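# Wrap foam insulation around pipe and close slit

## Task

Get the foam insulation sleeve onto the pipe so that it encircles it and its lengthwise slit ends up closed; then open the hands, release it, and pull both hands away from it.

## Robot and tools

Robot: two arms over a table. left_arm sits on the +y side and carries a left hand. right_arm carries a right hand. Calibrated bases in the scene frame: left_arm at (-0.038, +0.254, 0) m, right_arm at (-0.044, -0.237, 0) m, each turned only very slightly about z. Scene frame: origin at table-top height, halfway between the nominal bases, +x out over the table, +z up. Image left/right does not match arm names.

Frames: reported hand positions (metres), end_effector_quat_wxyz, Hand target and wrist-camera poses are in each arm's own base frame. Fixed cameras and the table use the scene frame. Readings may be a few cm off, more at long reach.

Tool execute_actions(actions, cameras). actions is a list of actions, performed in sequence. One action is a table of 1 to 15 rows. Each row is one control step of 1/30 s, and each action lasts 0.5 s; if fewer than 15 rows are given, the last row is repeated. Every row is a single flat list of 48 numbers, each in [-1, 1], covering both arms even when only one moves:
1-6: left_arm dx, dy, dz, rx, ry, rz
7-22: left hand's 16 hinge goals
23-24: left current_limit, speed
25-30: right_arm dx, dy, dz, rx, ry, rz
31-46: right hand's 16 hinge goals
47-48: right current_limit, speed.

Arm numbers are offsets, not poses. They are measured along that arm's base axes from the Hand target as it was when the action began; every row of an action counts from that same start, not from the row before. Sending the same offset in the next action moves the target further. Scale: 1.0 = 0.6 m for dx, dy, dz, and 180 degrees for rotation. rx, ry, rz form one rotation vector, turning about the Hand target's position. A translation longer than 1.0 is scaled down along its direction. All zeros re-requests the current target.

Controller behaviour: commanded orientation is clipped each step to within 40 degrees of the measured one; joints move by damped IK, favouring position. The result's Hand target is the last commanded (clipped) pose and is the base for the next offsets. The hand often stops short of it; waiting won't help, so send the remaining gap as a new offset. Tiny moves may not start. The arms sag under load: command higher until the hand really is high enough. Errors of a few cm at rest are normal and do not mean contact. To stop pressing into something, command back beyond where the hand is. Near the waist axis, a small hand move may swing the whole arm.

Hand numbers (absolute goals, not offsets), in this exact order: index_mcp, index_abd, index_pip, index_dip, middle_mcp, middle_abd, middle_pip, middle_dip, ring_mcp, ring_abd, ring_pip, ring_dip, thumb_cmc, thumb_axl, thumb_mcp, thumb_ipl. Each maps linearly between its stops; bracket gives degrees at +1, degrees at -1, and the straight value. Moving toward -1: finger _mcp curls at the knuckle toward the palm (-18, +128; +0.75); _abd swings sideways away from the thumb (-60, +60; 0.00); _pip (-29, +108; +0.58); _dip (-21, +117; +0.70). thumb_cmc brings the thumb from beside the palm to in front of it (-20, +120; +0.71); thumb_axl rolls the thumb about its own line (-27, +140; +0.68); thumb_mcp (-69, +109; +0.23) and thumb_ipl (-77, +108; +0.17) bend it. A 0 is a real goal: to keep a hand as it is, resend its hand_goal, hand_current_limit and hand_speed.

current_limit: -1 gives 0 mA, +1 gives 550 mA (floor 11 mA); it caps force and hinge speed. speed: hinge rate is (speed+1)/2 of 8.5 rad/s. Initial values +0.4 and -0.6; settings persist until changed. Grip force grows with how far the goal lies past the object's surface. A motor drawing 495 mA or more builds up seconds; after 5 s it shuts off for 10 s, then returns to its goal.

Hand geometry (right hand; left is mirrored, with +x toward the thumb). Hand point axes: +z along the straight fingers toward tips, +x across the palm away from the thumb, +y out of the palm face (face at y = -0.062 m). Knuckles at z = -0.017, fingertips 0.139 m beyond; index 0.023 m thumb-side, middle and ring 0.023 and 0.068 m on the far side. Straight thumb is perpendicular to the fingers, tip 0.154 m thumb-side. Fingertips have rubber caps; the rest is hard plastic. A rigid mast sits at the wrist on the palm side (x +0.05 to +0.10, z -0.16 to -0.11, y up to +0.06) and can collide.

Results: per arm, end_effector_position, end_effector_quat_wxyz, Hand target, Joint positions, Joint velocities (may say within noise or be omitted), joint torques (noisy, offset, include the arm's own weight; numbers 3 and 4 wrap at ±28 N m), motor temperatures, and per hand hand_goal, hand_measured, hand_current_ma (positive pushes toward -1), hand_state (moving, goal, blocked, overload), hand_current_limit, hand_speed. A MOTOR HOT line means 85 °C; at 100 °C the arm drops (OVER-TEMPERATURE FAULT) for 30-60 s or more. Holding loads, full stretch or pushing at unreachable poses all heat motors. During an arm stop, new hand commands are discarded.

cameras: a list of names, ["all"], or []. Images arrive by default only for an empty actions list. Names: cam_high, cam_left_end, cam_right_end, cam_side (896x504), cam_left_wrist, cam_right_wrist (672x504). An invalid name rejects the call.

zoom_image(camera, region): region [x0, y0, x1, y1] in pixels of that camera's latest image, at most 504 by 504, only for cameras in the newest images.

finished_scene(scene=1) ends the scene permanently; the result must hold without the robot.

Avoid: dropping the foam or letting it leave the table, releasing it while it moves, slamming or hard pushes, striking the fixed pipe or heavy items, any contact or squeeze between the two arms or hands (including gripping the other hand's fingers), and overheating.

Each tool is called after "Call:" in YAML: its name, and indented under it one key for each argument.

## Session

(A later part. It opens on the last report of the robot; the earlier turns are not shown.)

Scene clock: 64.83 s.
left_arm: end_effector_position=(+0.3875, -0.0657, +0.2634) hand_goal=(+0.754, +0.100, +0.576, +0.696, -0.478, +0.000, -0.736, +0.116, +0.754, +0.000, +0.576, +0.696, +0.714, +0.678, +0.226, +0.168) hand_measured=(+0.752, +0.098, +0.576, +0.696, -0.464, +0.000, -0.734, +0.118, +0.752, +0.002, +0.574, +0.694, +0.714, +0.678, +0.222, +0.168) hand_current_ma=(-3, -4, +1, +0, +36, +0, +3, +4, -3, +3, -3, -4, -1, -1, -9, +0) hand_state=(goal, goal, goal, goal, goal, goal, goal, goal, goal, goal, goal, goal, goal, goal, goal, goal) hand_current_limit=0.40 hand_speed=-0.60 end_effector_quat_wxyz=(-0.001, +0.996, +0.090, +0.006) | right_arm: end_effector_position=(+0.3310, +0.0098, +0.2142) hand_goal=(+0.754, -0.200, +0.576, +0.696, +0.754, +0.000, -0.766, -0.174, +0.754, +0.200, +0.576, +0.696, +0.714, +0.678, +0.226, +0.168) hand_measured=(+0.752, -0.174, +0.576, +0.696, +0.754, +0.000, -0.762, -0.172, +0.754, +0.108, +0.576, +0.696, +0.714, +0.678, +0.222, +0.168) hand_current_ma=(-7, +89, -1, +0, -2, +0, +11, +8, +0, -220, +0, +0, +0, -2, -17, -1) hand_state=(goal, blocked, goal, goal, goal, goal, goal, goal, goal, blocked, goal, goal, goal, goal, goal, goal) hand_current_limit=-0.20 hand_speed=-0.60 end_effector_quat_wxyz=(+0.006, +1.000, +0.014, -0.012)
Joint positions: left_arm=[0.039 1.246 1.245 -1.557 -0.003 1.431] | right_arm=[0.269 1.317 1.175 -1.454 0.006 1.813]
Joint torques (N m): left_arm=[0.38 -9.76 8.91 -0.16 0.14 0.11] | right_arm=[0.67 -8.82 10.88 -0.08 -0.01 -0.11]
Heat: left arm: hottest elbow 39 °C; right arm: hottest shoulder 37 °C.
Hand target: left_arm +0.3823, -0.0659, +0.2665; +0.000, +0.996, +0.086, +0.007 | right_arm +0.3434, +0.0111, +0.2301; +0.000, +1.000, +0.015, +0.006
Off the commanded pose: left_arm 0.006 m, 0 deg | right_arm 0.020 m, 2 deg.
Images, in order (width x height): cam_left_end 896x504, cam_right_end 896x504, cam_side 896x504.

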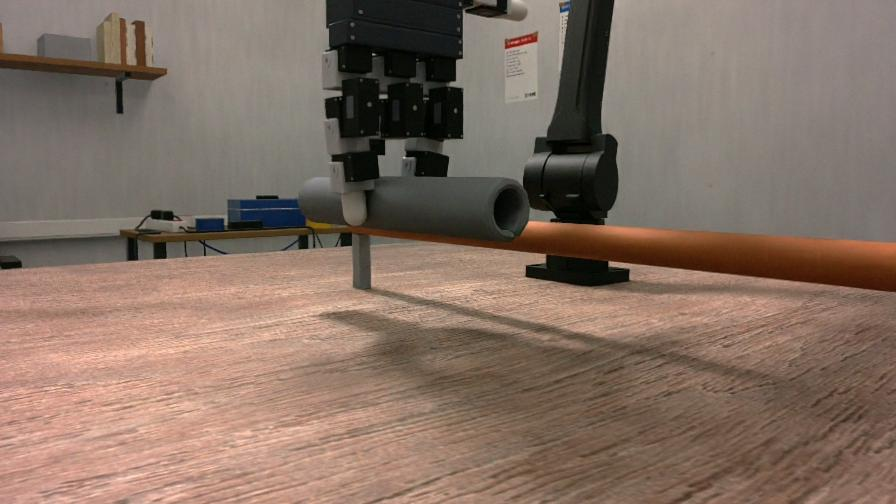

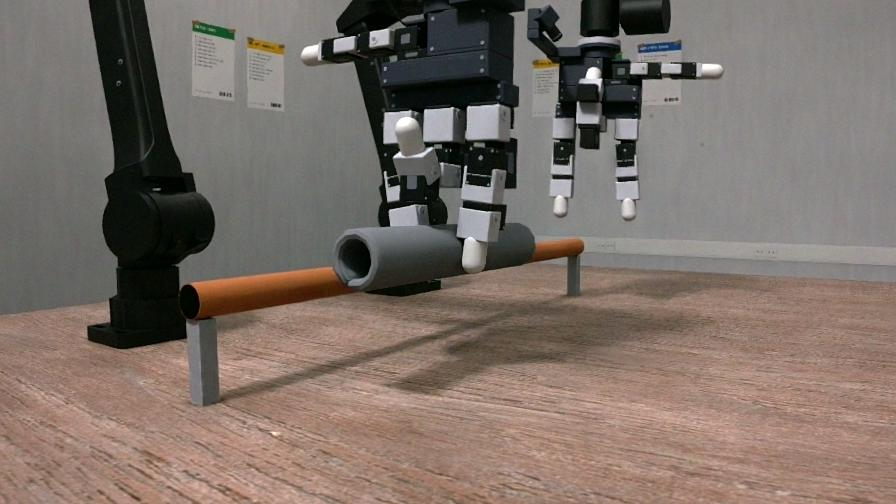

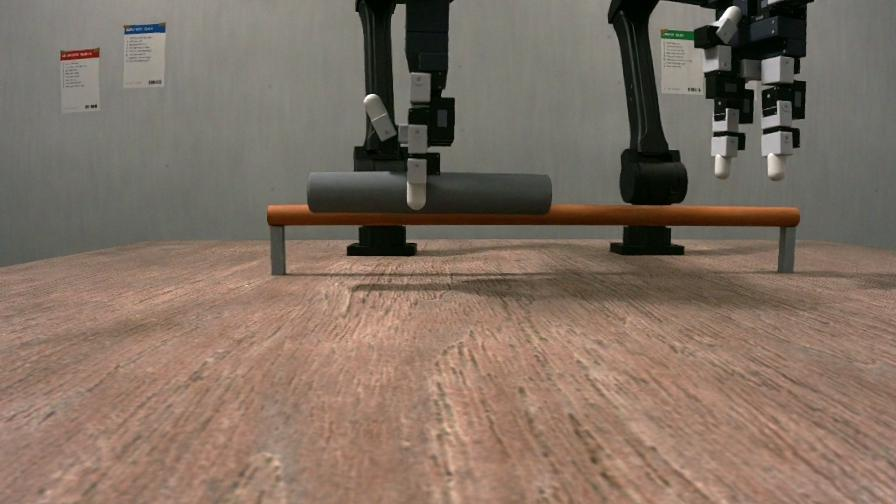

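Call:
execute_actions:
  actions:
    - [[0,0,0,0,0,0,0.754,0.1,0.576,0.696,-0.479,0,-0.737,0.116,0.754,0,0.576,0.696,0.714,0.678,0.226,0.168,0.4,-0.6,0,0,-0.05,0,-0.028,0,0.754,-0.2,0.576,0.696,0.753,0,-0.766,-0.174,0.754,0.2,0.576,0.696,0.714,0.678,0.226,0.168,-0.2,-0.6]]
    - [[0,0,0,0,0,0,0.754,0.1,0.576,0.696,-0.479,0,-0.737,0.116,0.754,0,0.576,0.696,0.714,0.678,0.226,0.168,0.4,-0.6,0,0,-0.06,0,-0.0276,0,0.754,-0.2,0.576,0.696,0.753,0,-0.766,-0.174,0.754,0.2,0.576,0.696,0.714,0.678,0.226,0.168,-0.2,-0.6]]
    - [[0,0,0,0,0,0,0.754,0.1,0.576,0.696,-0.479,0,-0.737,0.116,0.754,0,0.576,0.696,0.714,0.678,0.226,0.168,0.4,-0.6,0,0,-0.045,0,0,0,0.754,-0.2,0.576,0.696,0.753,0,-0.766,-0.174,0.754,0.2,0.576,0.696,0.714,0.678,0.226,0.168,-0.2,-0.6]]
  cameras: ["cam_left_end", "cam_right_end", "cam_side"]

Call:
zoom_image:
  camera: "cam_right_end"
  region: [330, 200, 580, 420]

Scene clock: 67.07 s.
left_arm: end_effector_position=(+0.3875, -0.0657, +0.2634) hand_goal=(+0.754, +0.100, +0.576, +0.696, -0.478, +0.000, -0.736, +0.116, +0.754, +0.000, +0.576, +0.696, +0.714, +0.678, +0.226, +0.168) hand_measured=(+0.752, +0.098, +0.576, +0.696, -0.464, +0.000, -0.734, +0.118, +0.752, +0.002, +0.574, +0.694, +0.714, +0.678, +0.222, +0.168) hand_current_ma=(-3, -4, +1, +0, +36, +0, +3, +4, -3, +3, -3, -4, -1, -1, -9, +0) hand_state=(goal, goal, goal, goal, goal, goal, goal, goal, goal, goal, goal, goal, goal, goal, goal, goal) hand_current_limit=0.40 hand_speed=-0.60 end_effector_quat_wxyz=(-0.001, +0.996, +0.090, +0.006) | right_arm: end_effector_position=(+0.3403, +0.0073, +0.1376) hand_goal=(+0.754, -0.200, +0.576, +0.696, +0.754, +0.000, -0.766, -0.174, +0.754, +0.200, +0.576, +0.696, +0.714, +0.678, +0.226, +0.168) hand_measured=(+0.752, -0.174, +0.576, +0.696, +0.754, +0.000, -0.762, -0.172, +0.754, +0.108, +0.576, +0.696, +0.714, +0.678, +0.222, +0.168) hand_current_ma=(-7, +89, -1, +0, -2, +0, +11, +8, +0, -220, +0, +0, +0, -2, -17, -1) hand_state=(goal, blocked, goal, goal, goal, goal, goal, goal, goal, blocked, goal, goal, goal, goal, goal, goal) hand_current_limit=-0.20 hand_speed=-0.60 end_effector_quat_wxyz=(+0.002, +0.996, +0.015, +0.088)
Joint positions: left_arm=[0.039 1.246 1.245 -1.557 -0.003 1.431] | right_arm=[0.277 1.258 0.92 -1.064 0.048 1.812]
Joint torques (N m): left_arm=[0.32 -9.93 8.96 -0.17 0.13 0.11] | right_arm=[1.55 -7.71 7.21 1.16 0.21 0.04]
Heat: left arm: hottest elbow 39 °C; right arm: hottest shoulder 37 °C.
Hand target: left_arm +0.3823, -0.0659, +0.2665; +0.000, +0.996, +0.086, +0.007 | right_arm +0.3434, +0.0111, +0.1372; +0.001, +0.996, +0.015, +0.093
Off the commanded pose: left_arm 0.006 m, 0 deg | right_arm 0.005 m, 1 deg.
Images, in order (width x height): cam_left_end 896x504, cam_right_end 896x504, cam_side 896x504.

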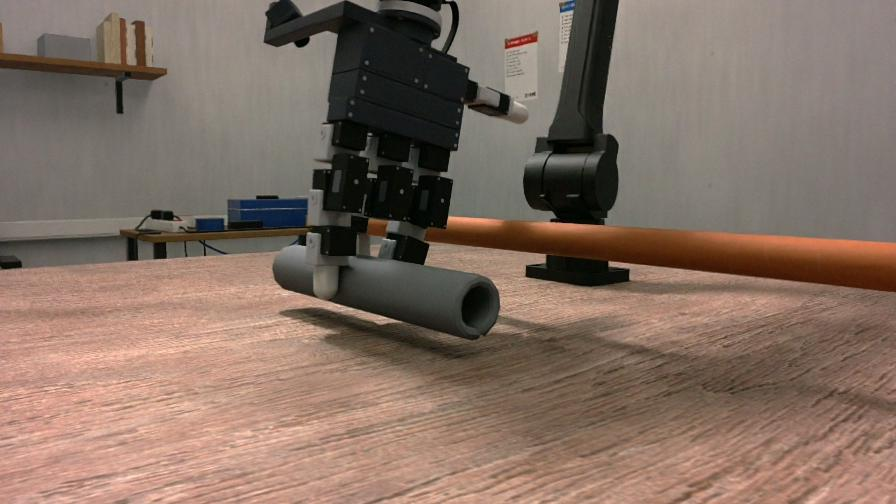

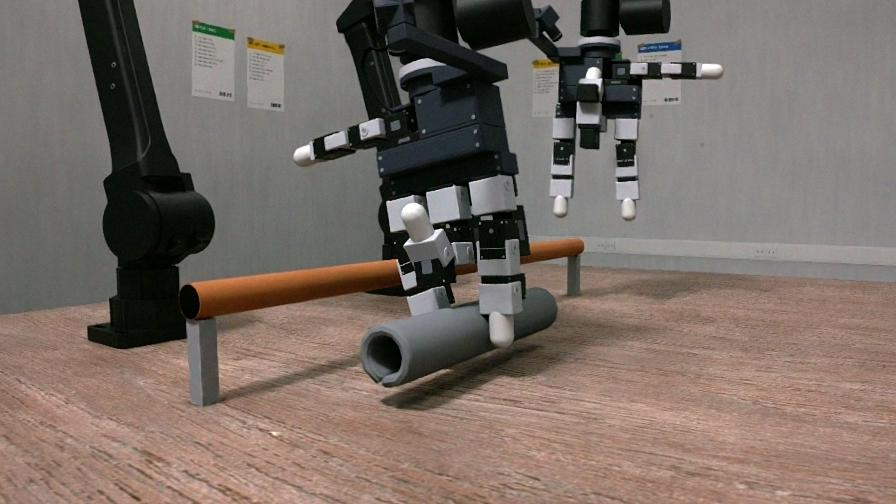

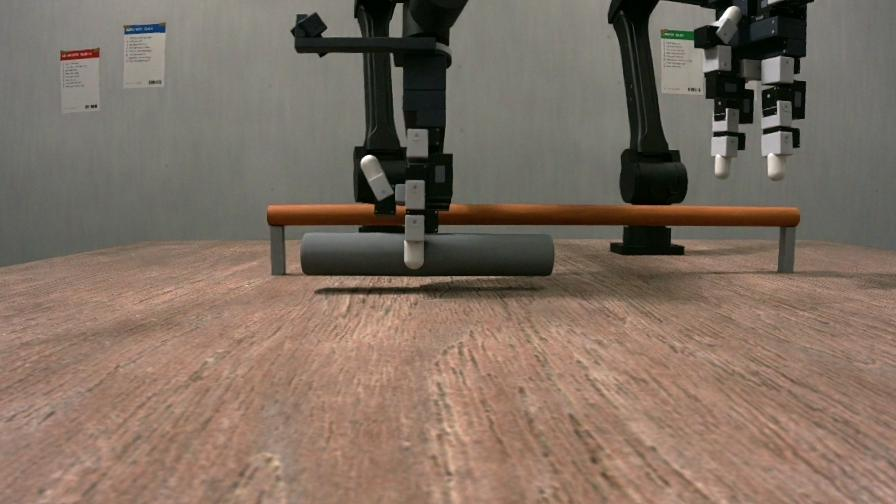

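Scaled by 2.016 from the camera's 896x504 image, which has a finer 1280x720 frame.

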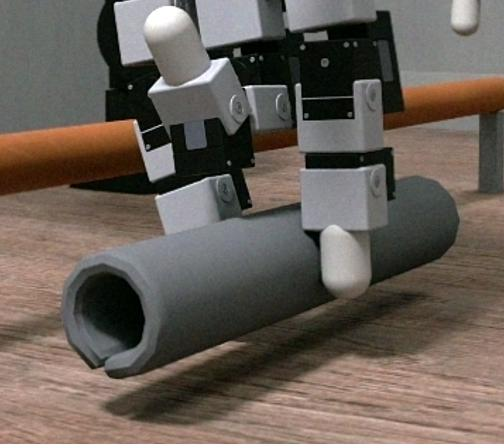

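Call:
execute_actions:
  actions:
    - [[0,0,0,0,0,0,0.754,0.1,0.576,0.696,-0.479,0,-0.737,0.116,0.754,0,0.576,0.696,0.714,0.678,0.226,0.168,0.4,-0.6,0,0,-0.018,0,0,0,0.754,-0.2,0.576,0.696,0.753,0,-0.766,-0.174,0.754,0.2,0.576,0.696,0.714,0.678,0.226,0.168,-0.2,-0.6]]
    - [[0,0,0,0,0,0,0.754,0.1,0.576,0.696,-0.479,0,-0.737,0.116,0.754,0,0.576,0.696,0.714,0.678,0.226,0.168,0.4,-0.6,0,0,0,0,0,0,0.754,-0.14,0.576,0.696,0.753,0,-0.766,-0.174,0.754,0.08,0.576,0.696,0.714,0.678,0.226,0.168,-0.2,-0.85]]
    - [[0,0,0,0,0,0,0.754,0.1,0.576,0.696,-0.479,0,-0.737,0.116,0.754,0,0.576,0.696,0.714,0.678,0.226,0.168,0.4,-0.6,0,0,0,0,0,0,0.754,-0.05,0.576,0.696,0.753,0,-0.766,-0.174,0.754,0,0.576,0.696,0.714,0.678,0.226,0.168,-0.2,-0.85]]
  cameras: ["cam_left_end", "cam_right_end", "cam_side"]

Call:
zoom_image:
  camera: "cam_right_end"
  region: [330, 200, 580, 420]

Scene clock: 69.10 s.
left_arm: end_effector_position=(+0.3875, -0.0657, +0.2634) hand_goal=(+0.754, +0.100, +0.576, +0.696, -0.478, +0.000, -0.736, +0.116, +0.754, +0.000, +0.576, +0.696, +0.714, +0.678, +0.226, +0.168) hand_measured=(+0.752, +0.098, +0.576, +0.696, -0.464, +0.000, -0.734, +0.118, +0.752, +0.002, +0.574, +0.694, +0.714, +0.678, +0.222, +0.168) hand_current_ma=(-3, -4, +1, +0, +36, +0, +3, +4, -3, +3, -3, -4, -1, -1, -9, +0) hand_state=(goal, goal, goal, goal, goal, goal, goal, goal, goal, goal, goal, goal, goal, goal, goal, goal) hand_current_limit=0.40 hand_speed=-0.60 end_effector_quat_wxyz=(-0.001, +0.996, +0.090, +0.006) | right_arm: end_effector_position=(+0.3408, +0.0075, +0.1307) hand_goal=(+0.754, -0.050, +0.576, +0.696, +0.754, +0.000, -0.766, -0.174, +0.754, +0.000, +0.576, +0.696, +0.714, +0.678, +0.226, +0.168) hand_measured=(+0.752, -0.052, +0.576, +0.696, +0.754, +0.000, -0.762, -0.172, +0.754, +0.006, +0.576, +0.696, +0.714, +0.678, +0.222, +0.168) hand_current_ma=(-7, -5, -1, +0, -2, +0, +11, +8, +0, +16, +0, +0, +0, -2, -17, -1) hand_state=(goal, goal, goal, goal, goal, goal, goal, goal, goal, goal, goal, goal, goal, goal, goal, goal) hand_current_limit=-0.20 hand_speed=-0.85 end_effector_quat_wxyz=(+0.000, +0.996, +0.015, +0.093)
Joint positions: left_arm=[0.039 1.246 1.245 -1.557 -0.003 1.431] | right_arm=[0.277 1.258 0.9 -1.032 0.048 1.812]
Joint torques (N m): left_arm=[0.26 -9.64 8.91 -0.16 0.12 0.13] | right_arm=[1.79 -6.53 7.04 1.1 0.21 0.02]
Heat: left arm: hottest elbow 39 °C; right arm: hottest shoulder 37 °C.
Hand target: left_arm +0.3823, -0.0659, +0.2665; +0.000, +0.996, +0.086, +0.007 | right_arm +0.3434, +0.0111, +0.1263; +0.001, +0.996, +0.015, +0.093
Off the commanded pose: left_arm 0.006 m, 0 deg | right_arm 0.006 m, 0 deg.
Images, in order (width x height): cam_left_end 896x504, cam_right_end 896x504, cam_side 896x504.

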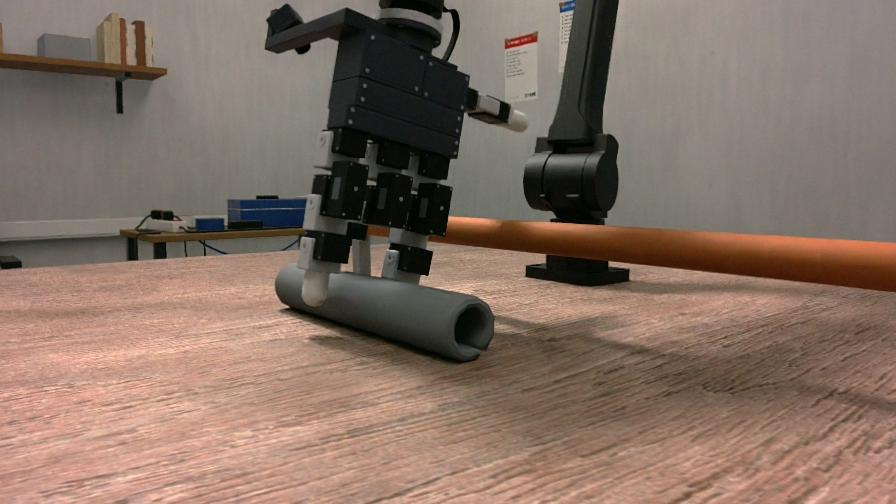

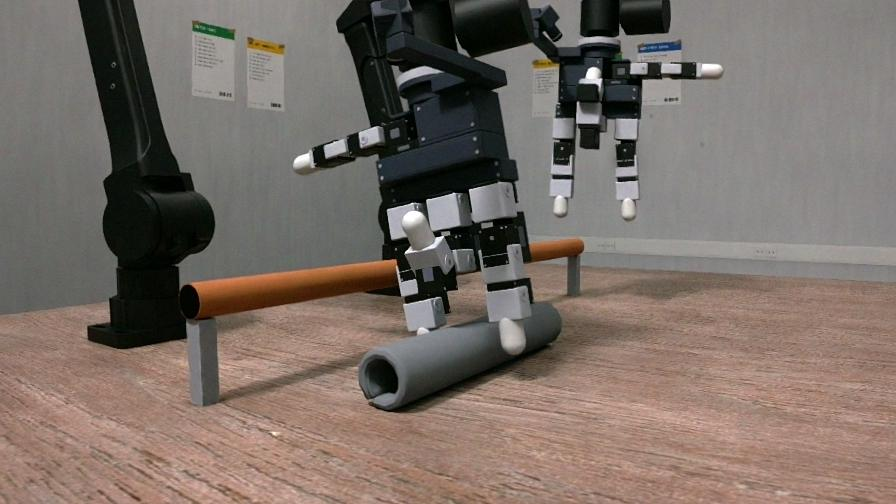

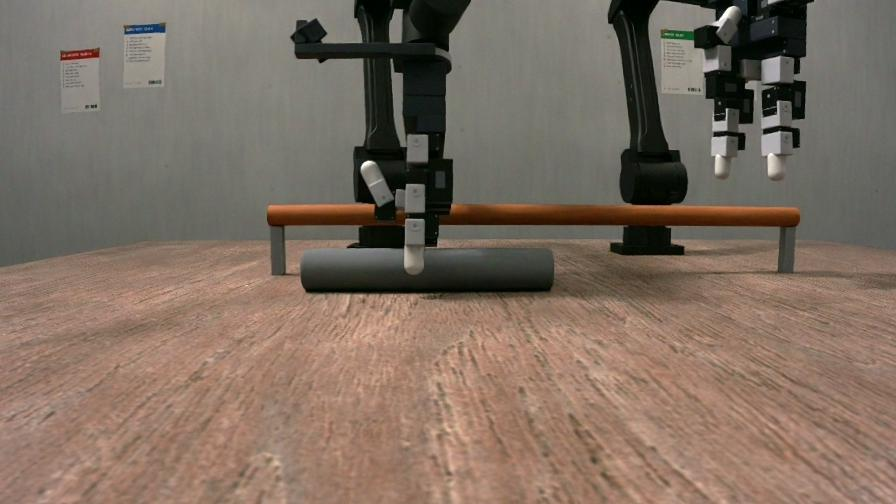

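Scaled by 2.016 from the camera's 896x504 image, which has a finer 1280x720 frame.

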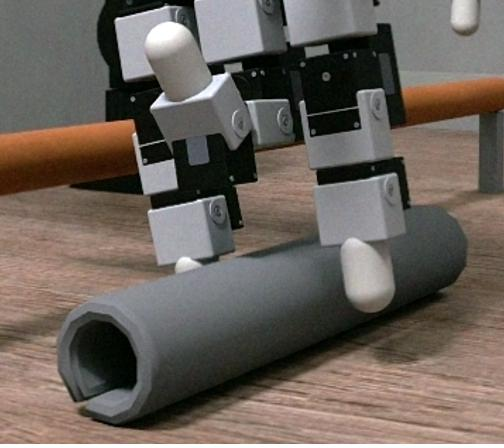

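Call:
execute_actions:
  actions:
    - [[0,0,0,0,0,0,0.754,0.1,0.576,0.696,-0.479,0,-0.737,0.116,0.754,0,0.576,0.696,0.714,0.678,0.226,0.168,0.4,-0.6,0.01,0,-0.005,0,0.028,0,0.754,0.1,0.576,0.696,0.753,0,-0.766,-0.174,0.754,0.0,0.576,0.696,0.714,0.678,0.226,0.168,-0.2,-0.7]]
    - [[0,0,0,0,0,0,0.754,0.1,0.576,0.696,-0.479,0,-0.737,0.116,0.754,0,0.576,0.696,0.714,0.678,0.226,0.168,0.4,-0.6,0,0,-0.002,0,0.0276,0,0.754,0.1,0.576,0.696,0.753,0,-0.766,-0.174,0.754,0.0,0.576,0.696,0.714,0.678,0.226,0.168,-0.2,-0.7]]
  cameras: ["cam_left_end", "cam_right_end", "cam_side"]

Call:
zoom_image:
  camera: "cam_right_end"
  region: [330, 200, 580, 420]

Scene clock: 70.83 s.
left_arm: end_effector_position=(+0.3875, -0.0657, +0.2634) hand_goal=(+0.754, +0.100, +0.576, +0.696, -0.478, +0.000, -0.736, +0.116, +0.754, +0.000, +0.576, +0.696, +0.714, +0.678, +0.226, +0.168) hand_measured=(+0.752, +0.098, +0.576, +0.696, -0.464, +0.000, -0.734, +0.118, +0.752, +0.002, +0.574, +0.694, +0.714, +0.678, +0.222, +0.168) hand_current_ma=(-3, -4, +1, +0, +36, +0, +3, +4, -3, +3, -3, -4, -1, -1, -9, +0) hand_state=(goal, goal, goal, goal, goal, goal, goal, goal, goal, goal, goal, goal, goal, goal, goal, goal) hand_current_limit=0.40 hand_speed=-0.60 end_effector_quat_wxyz=(-0.001, +0.996, +0.090, +0.006) | right_arm: end_effector_position=(+0.3448, +0.0119, +0.1229) hand_goal=(+0.754, +0.100, +0.576, +0.696, +0.754, +0.000, -0.766, -0.174, +0.754, +0.000, +0.576, +0.696, +0.714, +0.678, +0.226, +0.168) hand_measured=(+0.750, +0.074, +0.574, +0.696, +0.754, +0.000, -0.762, -0.172, +0.754, +0.004, +0.576, +0.696, +0.714, +0.678, +0.222, +0.168) hand_current_ma=(-15, -91, -8, -1, -2, +0, +11, +8, -1, +9, +0, +0, +0, -2, -18, -1) hand_state=(goal, blocked, goal, goal, goal, goal, goal, goal, goal, goal, goal, goal, goal, goal, goal, goal) hand_current_limit=-0.20 hand_speed=-0.70 end_effector_quat_wxyz=(-0.001, +1.000, +0.015, +0.019)
Joint positions: left_arm=[0.039 1.246 1.245 -1.557 -0.003 1.431] | right_arm=[0.265 1.374 0.988 -1.147 0.007 1.806]
Joint torques (N m): left_arm=[0.15 -9.35 8.94 -0.13 0.12 0.12] | right_arm=[0.79 -6.95 8.7 -0.31 -0.09 -0.11]
Heat: left arm: hottest elbow 39 °C; right arm: hottest shoulder 37 °C.
Hand target: left_arm +0.3823, -0.0659, +0.2665; +0.000, +0.996, +0.086, +0.007 | right_arm +0.3494, +0.0111, +0.1222; +0.000, +1.000, +0.015, +0.006
Off the commanded pose: left_arm 0.006 m, 0 deg | right_arm 0.005 m, 2 deg.
Images, in order (width x height): cam_left_end 896x504, cam_right_end 896x504, cam_side 896x504.

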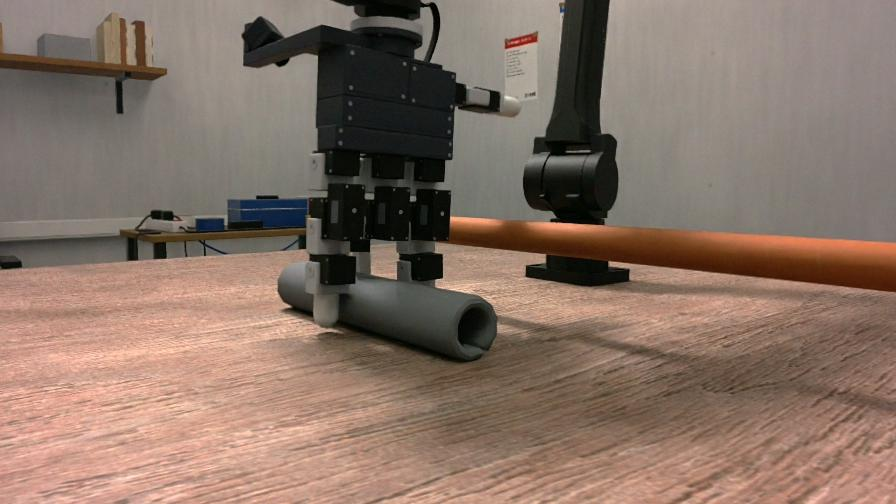

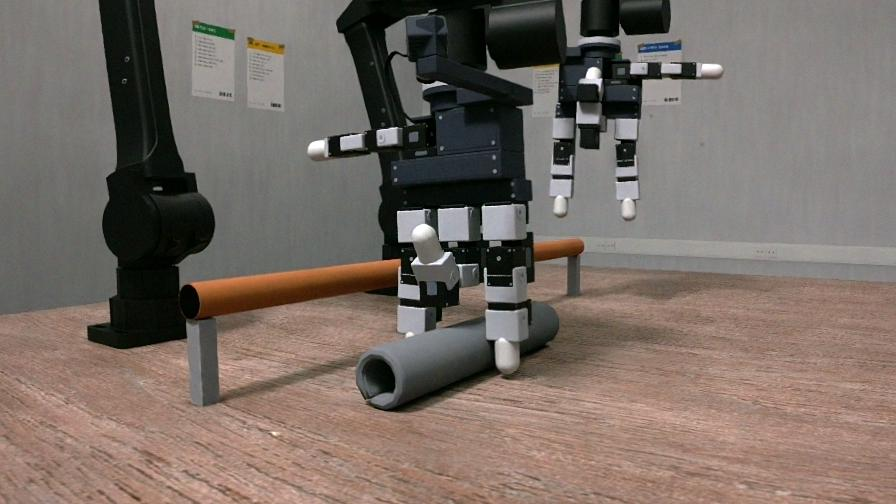

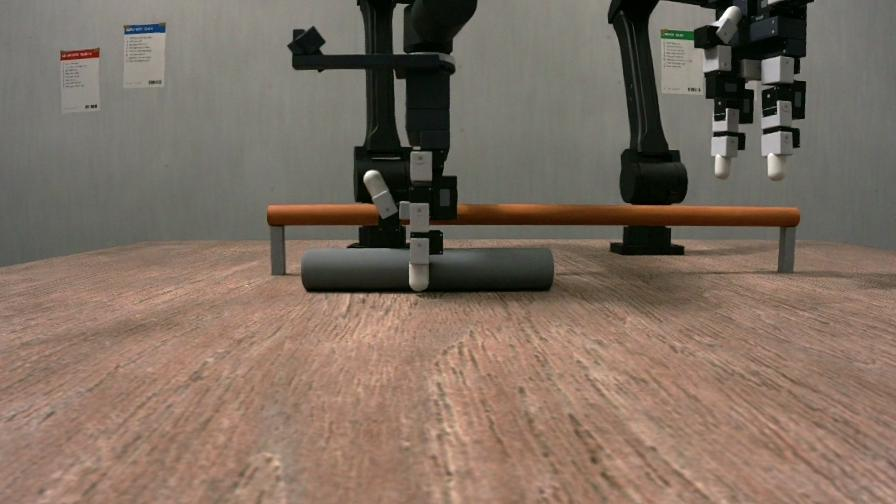

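Scaled by 2.016 from the camera's 896x504 image, which has a finer 1280x720 frame.

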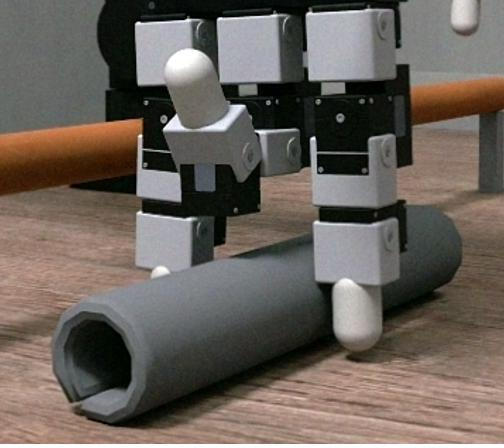

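Call:
execute_actions:
  actions:
    - [[0,0,0,0,0,0,0.754,0.1,0.576,0.696,-0.479,0,-0.737,0.116,0.754,0,0.576,0.696,0.714,0.678,0.226,0.168,0.4,-0.6,-0.005,0,0.012,0,0,0,0.754,0.12,0.576,0.696,0.753,0,-0.766,-0.174,0.754,0.0,0.576,0.696,0.714,0.678,0.226,0.168,-0.2,-0.7]]
    - [[0,0,0,0,0,0,0.754,0.1,0.576,0.696,-0.479,0,-0.737,0.116,0.754,0,0.576,0.696,0.714,0.678,0.226,0.168,0.4,-0.6,-0.018,0,0,0,0,0,0.754,0.12,0.576,0.696,0.753,0,-0.766,-0.174,0.754,0.0,0.576,0.696,0.714,0.678,0.226,0.168,-0.2,-0.7]]
  cameras: ["cam_left_end", "cam_right_end", "cam_side"]

Call:
zoom_image:
  camera: "cam_right_end"
  region: [330, 200, 580, 420]

Scene clock: 72.27 s.
left_arm: end_effector_position=(+0.3875, -0.0657, +0.2634) hand_goal=(+0.754, +0.100, +0.576, +0.696, -0.478, +0.000, -0.736, +0.116, +0.754, +0.000, +0.576, +0.696, +0.714, +0.678, +0.226, +0.168) hand_measured=(+0.752, +0.098, +0.576, +0.696, -0.464, +0.000, -0.734, +0.118, +0.752, +0.002, +0.574, +0.694, +0.714, +0.678, +0.222, +0.168) hand_current_ma=(-3, -4, +1, +0, +36, +0, +3, +4, -3, +3, -3, -4, -1, -1, -9, +0) hand_state=(goal, goal, goal, goal, goal, goal, goal, goal, goal, goal, goal, goal, goal, goal, goal, goal) hand_current_limit=0.40 hand_speed=-0.60 end_effector_quat_wxyz=(-0.001, +0.996, +0.090, +0.006) | right_arm: end_effector_position=(+0.3370, +0.0100, +0.1239) hand_goal=(+0.754, +0.120, +0.576, +0.696, +0.754, +0.000, -0.766, -0.174, +0.754, +0.000, +0.576, +0.696, +0.714, +0.678, +0.226, +0.168) hand_measured=(+0.750, +0.116, +0.574, +0.696, +0.754, +0.000, -0.762, -0.172, +0.754, +0.002, +0.576, +0.696, +0.714, +0.678, +0.222, +0.168) hand_current_ma=(-13, -11, -8, -1, -2, +0, +11, +8, -1, +7, +0, +0, +0, -2, -18, -1) hand_state=(goal, goal, goal, goal, goal, goal, goal, goal, goal, goal, goal, goal, goal, goal, goal, goal) hand_current_limit=-0.20 hand_speed=-0.70 end_effector_quat_wxyz=(+0.002, +1.000, +0.015, +0.003)
Joint positions: left_arm=[0.039 1.246 1.245 -1.557 -0.003 1.431] | right_arm=[0.265 1.375 0.988 -1.179 0.005 1.806]
Joint torques (N m): left_arm=[0.21 -9.58 8.94 -0.17 0.13 0.12] | right_arm=[1.38 -9.93 6.9 -0.02 -0.03 -0.02]
Heat: left arm: hottest elbow 39 °C; right arm: hottest shoulder 37 °C.
Hand target: left_arm +0.3823, -0.0659, +0.2665; +0.000, +0.996, +0.086, +0.007 | right_arm +0.3356, +0.0110, +0.1293; +0.000, +1.000, +0.015, +0.006
Off the commanded pose: left_arm 0.006 m, 0 deg | right_arm 0.006 m, 0 deg.
Images, in order (width x height): cam_left_end 896x504, cam_right_end 896x504, cam_side 896x504.

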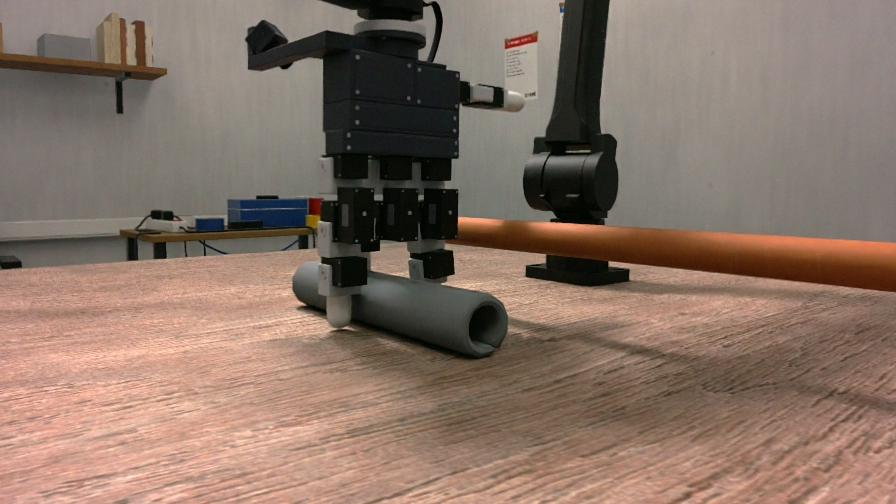

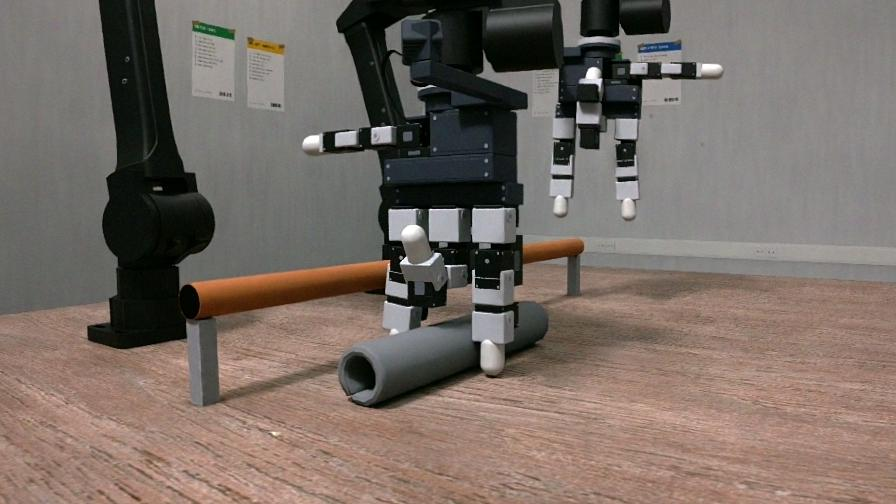

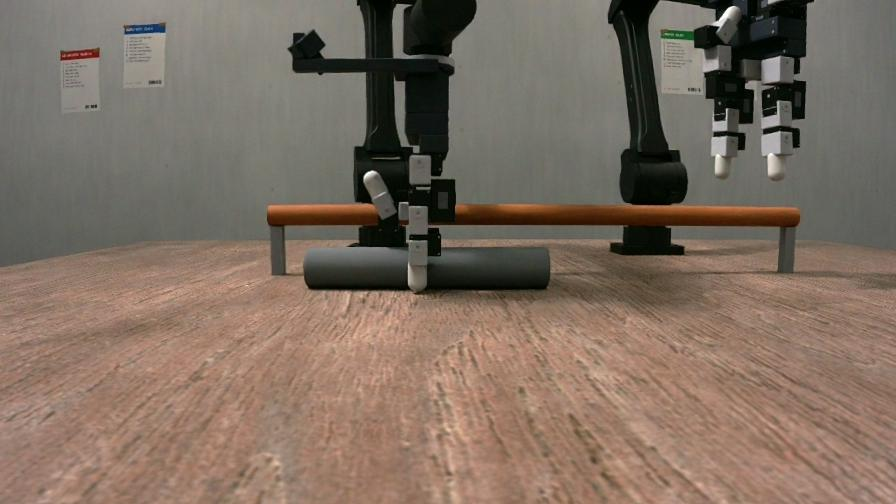

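Scaled by 2.016 from the camera's 896x504 image, which has a finer 1280x720 frame.

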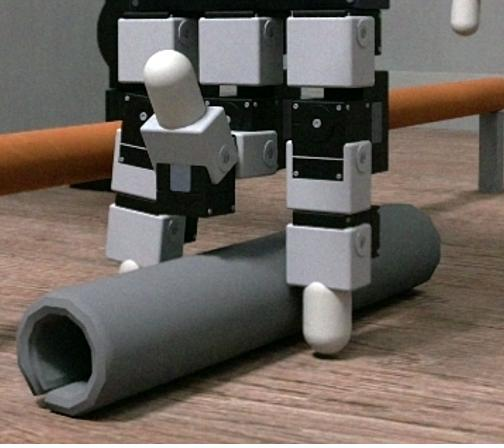

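Call:
execute_actions:
  actions:
    - [[0,0,0,0,0,0,0.754,0.1,0.576,0.696,-0.479,0,-0.737,0.116,0.754,0,0.576,0.696,0.714,0.678,0.226,0.168,0.4,-0.6,0,0,0.06,0,0,0,0.754,0.12,0.576,0.696,0.753,0,-0.766,-0.174,0.754,0.0,0.576,0.696,0.714,0.678,0.226,0.168,0.2,-0.6]]
    - [[0,0,0,0,0,0,0.754,0.1,0.576,0.696,-0.479,0,-0.737,0.116,0.754,0,0.576,0.696,0.714,0.678,0.226,0.168,0.4,-0.6,0.0172,0.02,0.06,0,0,0,0.754,0,0.576,0.696,0.753,0,-0.766,-0.174,0.754,0.0,0.576,0.696,0.714,0.678,0.226,0.168,0.2,-0.6]]
    - [[0,0,0,0,0,0,0.754,0.1,0.576,0.696,-0.479,0,-0.737,0.116,0.754,0,0.576,0.696,0.714,0.678,0.226,0.168,0.4,-0.6,0,0.06,0,0,0,0,-0.479,0,-0.737,0.116,0.479,0,0.285,0.406,-0.479,0,-0.737,0.116,0.714,0.678,0.226,0.168,0.2,-0.6]]
    - [[0,0,0,0,0,0,0.754,0.1,0.576,0.696,-0.479,0,-0.737,0.116,0.754,0,0.576,0.696,0.714,0.678,0.226,0.168,0.4,-0.6,0,0.058,-0.03,0,0,0,-0.479,0,-0.737,0.116,0.479,0,0.285,0.406,-0.479,0,-0.737,0.116,0.714,0.678,0.226,0.168,0.2,-0.6]]
  cameras: ["cam_left_end", "cam_right_end", "cam_side"]

Scene clock: 75.50 s.
left_arm: end_effector_position=(+0.3875, -0.0657, +0.2634) hand_goal=(+0.754, +0.100, +0.576, +0.696, -0.478, +0.000, -0.736, +0.116, +0.754, +0.000, +0.576, +0.696, +0.714, +0.678, +0.226, +0.168) hand_measured=(+0.752, +0.098, +0.576, +0.696, -0.464, +0.000, -0.734, +0.118, +0.752, +0.002, +0.574, +0.694, +0.714, +0.678, +0.222, +0.168) hand_current_ma=(-3, -4, +1, +0, +36, +0, +3, +4, -3, +3, -3, -4, -1, -1, -9, +0) hand_state=(goal, goal, goal, goal, goal, goal, goal, goal, goal, goal, goal, goal, goal, goal, goal, goal) hand_current_limit=0.40 hand_speed=-0.60 end_effector_quat_wxyz=(-0.001, +0.996, +0.090, +0.006) | right_arm: end_effector_position=(+0.3300, +0.0858, +0.1731) hand_goal=(-0.478, +0.000, -0.736, +0.116, +0.480, +0.000, +0.286, +0.406, -0.478, +0.000, -0.736, +0.116, +0.714, +0.678, +0.226, +0.168) hand_measured=(-0.460, +0.002, -0.732, +0.118, +0.486, +0.000, +0.284, +0.404, -0.460, +0.002, -0.732, +0.118, +0.714, +0.678, +0.222, +0.168) hand_current_ma=(+72, +7, +11, +8, +25, +0, -3, -7, +70, +5, +10, +7, +0, -2, -18, -1) hand_state=(goal, goal, goal, goal, goal, goal, goal, goal, goal, goal, goal, goal, goal, goal, goal, goal) hand_current_limit=0.20 hand_speed=-0.60 end_effector_quat_wxyz=(+0.007, +1.000, +0.020, -0.014)
Joint positions: left_arm=[0.039 1.246 1.245 -1.557 -0.003 1.431] | right_arm=[0.459 1.409 1.153 -1.348 0.001 1.989]
Joint torques (N m): left_arm=[0.5 -9.7 8.88 -0.2 0.13 0.11] | right_arm=[1.2 -8.82 10.5 0.46 0.24 0.02]
Heat: left arm: hottest elbow 39 °C; right arm: hottest shoulder 37 °C.
Hand target: left_arm +0.3823, -0.0659, +0.2665; +0.000, +0.996, +0.086, +0.007 | right_arm +0.3461, +0.0939, +0.1833; +0.000, +1.000, +0.015, +0.006
Off the commanded pose: left_arm 0.006 m, 0 deg | right_arm 0.021 m, 3 deg.
Images, in order (width x height): cam_left_end 896x504, cam_right_end 896x504, cam_side 896x504.

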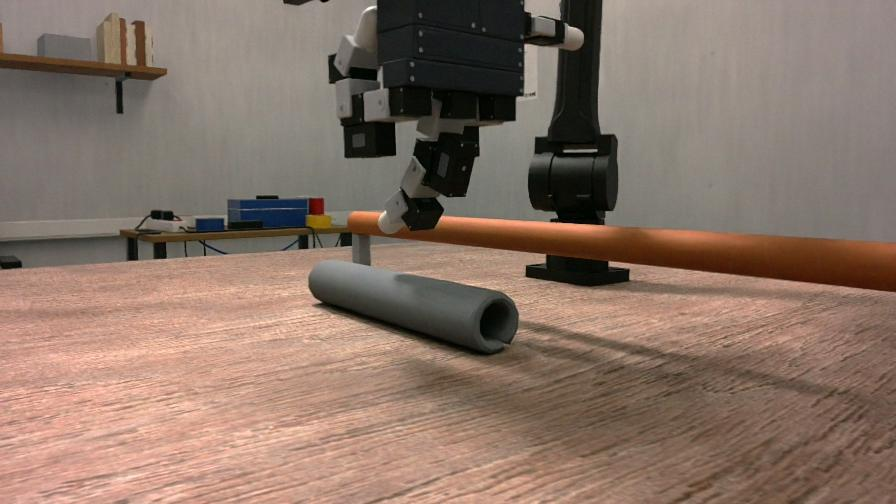

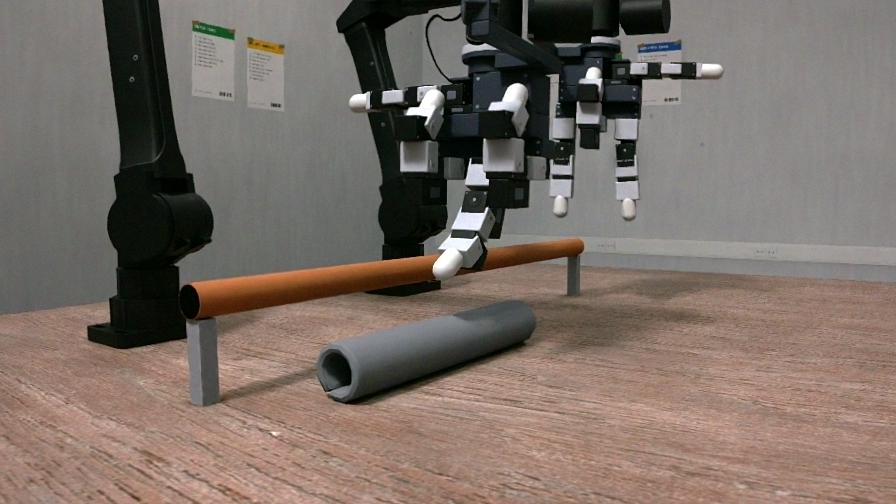

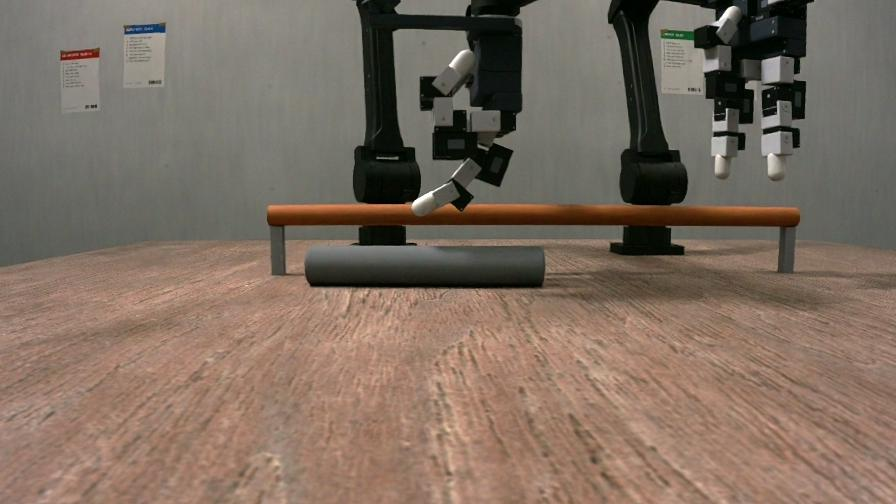

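Call:
zoom_image:
  camera: "cam_right_end"
  region: [290, 280, 560, 430]

Call:
zoom_image:
  camera: "cam_left_end"
  region: [290, 240, 560, 390]

Scaled by 1.867 from the camera's 896x504 image, which has a finer 1280x720 frame.

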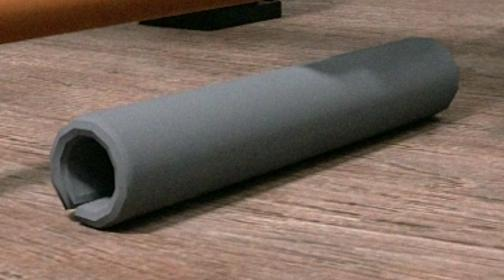

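Scaled by 1.867 from the camera's 896x504 image, which has a finer 1280x720 frame.

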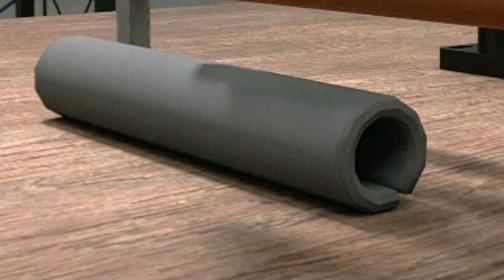

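Call:
execute_actions:
  actions:
    - [[0,0,0,0,0,0,0.754,0.1,0.576,0.696,-0.479,0,-0.737,0.116,0.754,0,0.576,0.696,0.714,0.678,0.226,0.168,0.4,-0.6,-0.02,0,-0.05,0,0,0,-0.479,0,-0.737,0.116,0.479,0,0.285,0.406,-0.479,0,-0.737,0.116,0.714,0.678,0.226,0.168,0,-0.6]]
    - [[0,0,0,0,0,0,0.754,0.1,0.576,0.696,-0.479,0,-0.737,0.116,0.754,0,0.576,0.696,0.714,0.678,0.226,0.168,0.4,-0.6,0,0,-0.037,0,0,0,-0.479,0,-0.737,0.116,0.479,0,0.285,0.406,-0.479,0,-0.737,0.116,0.714,0.678,0.226,0.168,0,-0.6]]
  cameras: ["cam_left_end", "cam_right_end", "cam_side"]

Call:
zoom_image:
  camera: "cam_right_end"
  region: [290, 230, 560, 430]

Scene clock: 77.27 s.
left_arm: end_effector_position=(+0.3875, -0.0657, +0.2634) hand_goal=(+0.754, +0.100, +0.576, +0.696, -0.478, +0.000, -0.736, +0.116, +0.754, +0.000, +0.576, +0.696, +0.714, +0.678, +0.226, +0.168) hand_measured=(+0.752, +0.098, +0.576, +0.696, -0.464, +0.000, -0.734, +0.118, +0.752, +0.002, +0.574, +0.694, +0.714, +0.678, +0.222, +0.168) hand_current_ma=(-3, -4, +1, +0, +36, +0, +3, +4, -3, +3, -3, -4, -1, -1, -9, +0) hand_state=(goal, goal, goal, goal, goal, goal, goal, goal, goal, goal, goal, goal, goal, goal, goal, goal) hand_current_limit=0.40 hand_speed=-0.60 end_effector_quat_wxyz=(-0.001, +0.996, +0.090, +0.006) | right_arm: end_effector_position=(+0.3326, +0.0898, +0.1360) hand_goal=(-0.478, +0.000, -0.736, +0.116, +0.480, +0.000, +0.286, +0.406, -0.478, +0.000, -0.736, +0.116, +0.714, +0.678, +0.226, +0.168) hand_measured=(-0.460, +0.002, -0.732, +0.118, +0.482, +0.000, +0.284, +0.404, -0.462, +0.002, -0.734, +0.118, +0.714, +0.678, +0.222, +0.168) hand_current_ma=(+70, +7, +11, +8, +9, +0, -3, -7, +66, +5, +9, +7, +0, -2, -18, -1) hand_state=(goal, goal, goal, goal, goal, goal, goal, goal, goal, goal, goal, goal, goal, goal, goal, goal) hand_current_limit=0.00 hand_speed=-0.60 end_effector_quat_wxyz=(-0.002, +1.000, +0.016, +0.007)
Joint positions: left_arm=[0.039 1.246 1.245 -1.557 -0.003 1.431] | right_arm=[0.464 1.419 1.069 -1.207 0.002 2.004]
Joint torques (N m): left_arm=[0.38 -9.64 8.87 -0.21 0.13 0.12] | right_arm=[1.79 -8.82 6.75 0.65 0.25 0.05]
Heat: left arm: hottest elbow 39 °C; right arm: hottest shoulder 37 °C.
Hand target: left_arm +0.3823, -0.0659, +0.2665; +0.000, +0.996, +0.086, +0.007 | right_arm +0.3340, +0.0939, +0.1311; +0.000, +1.000, +0.015, +0.006
Off the commanded pose: left_arm 0.006 m, 0 deg | right_arm 0.007 m, 0 deg.
Images, in order (width x height): cam_left_end 896x504, cam_right_end 896x504, cam_side 896x504.

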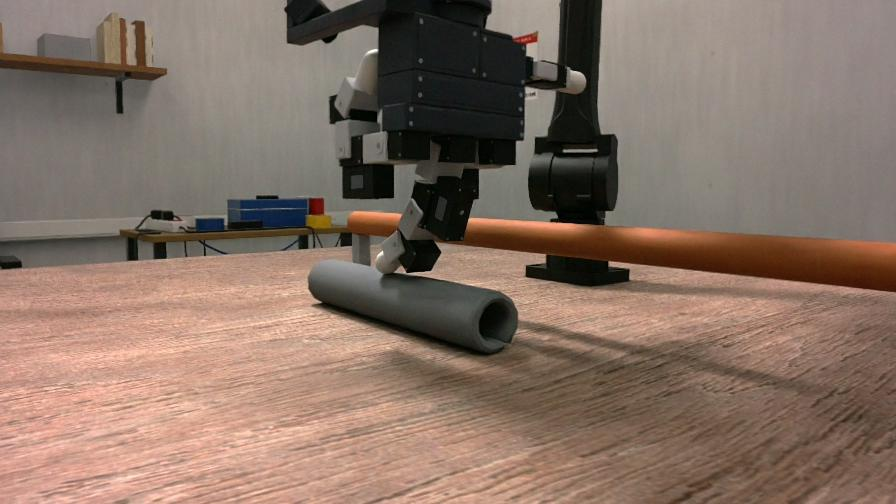

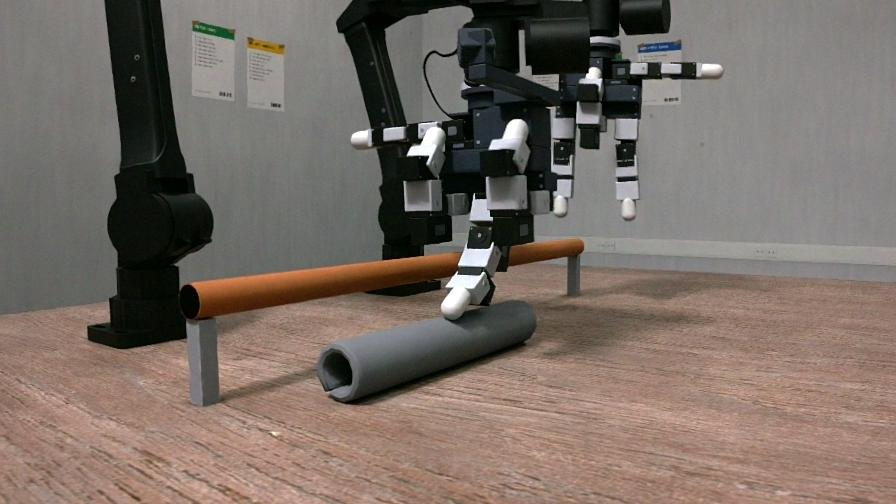

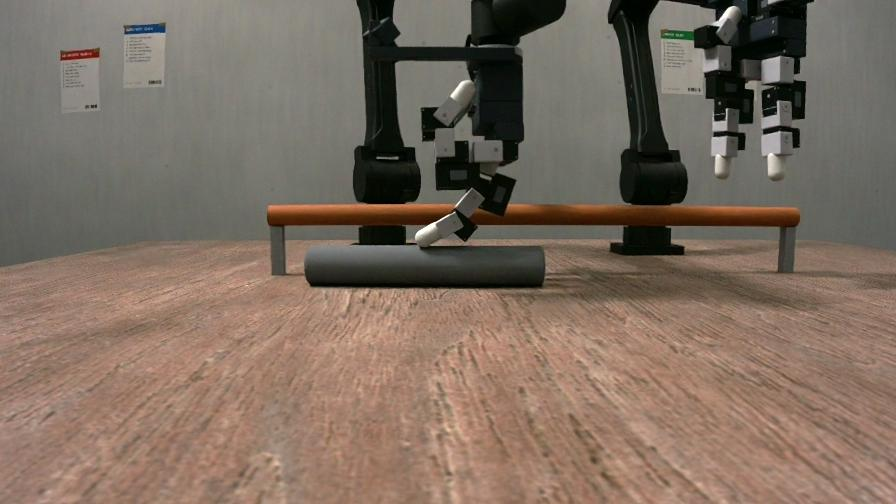

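Scaled by 1.867 from the camera's 896x504 image, which has a finer 1280x720 frame.

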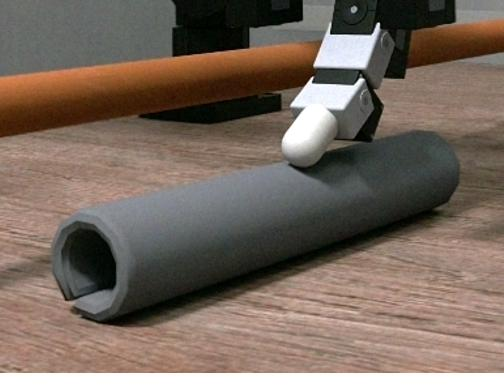

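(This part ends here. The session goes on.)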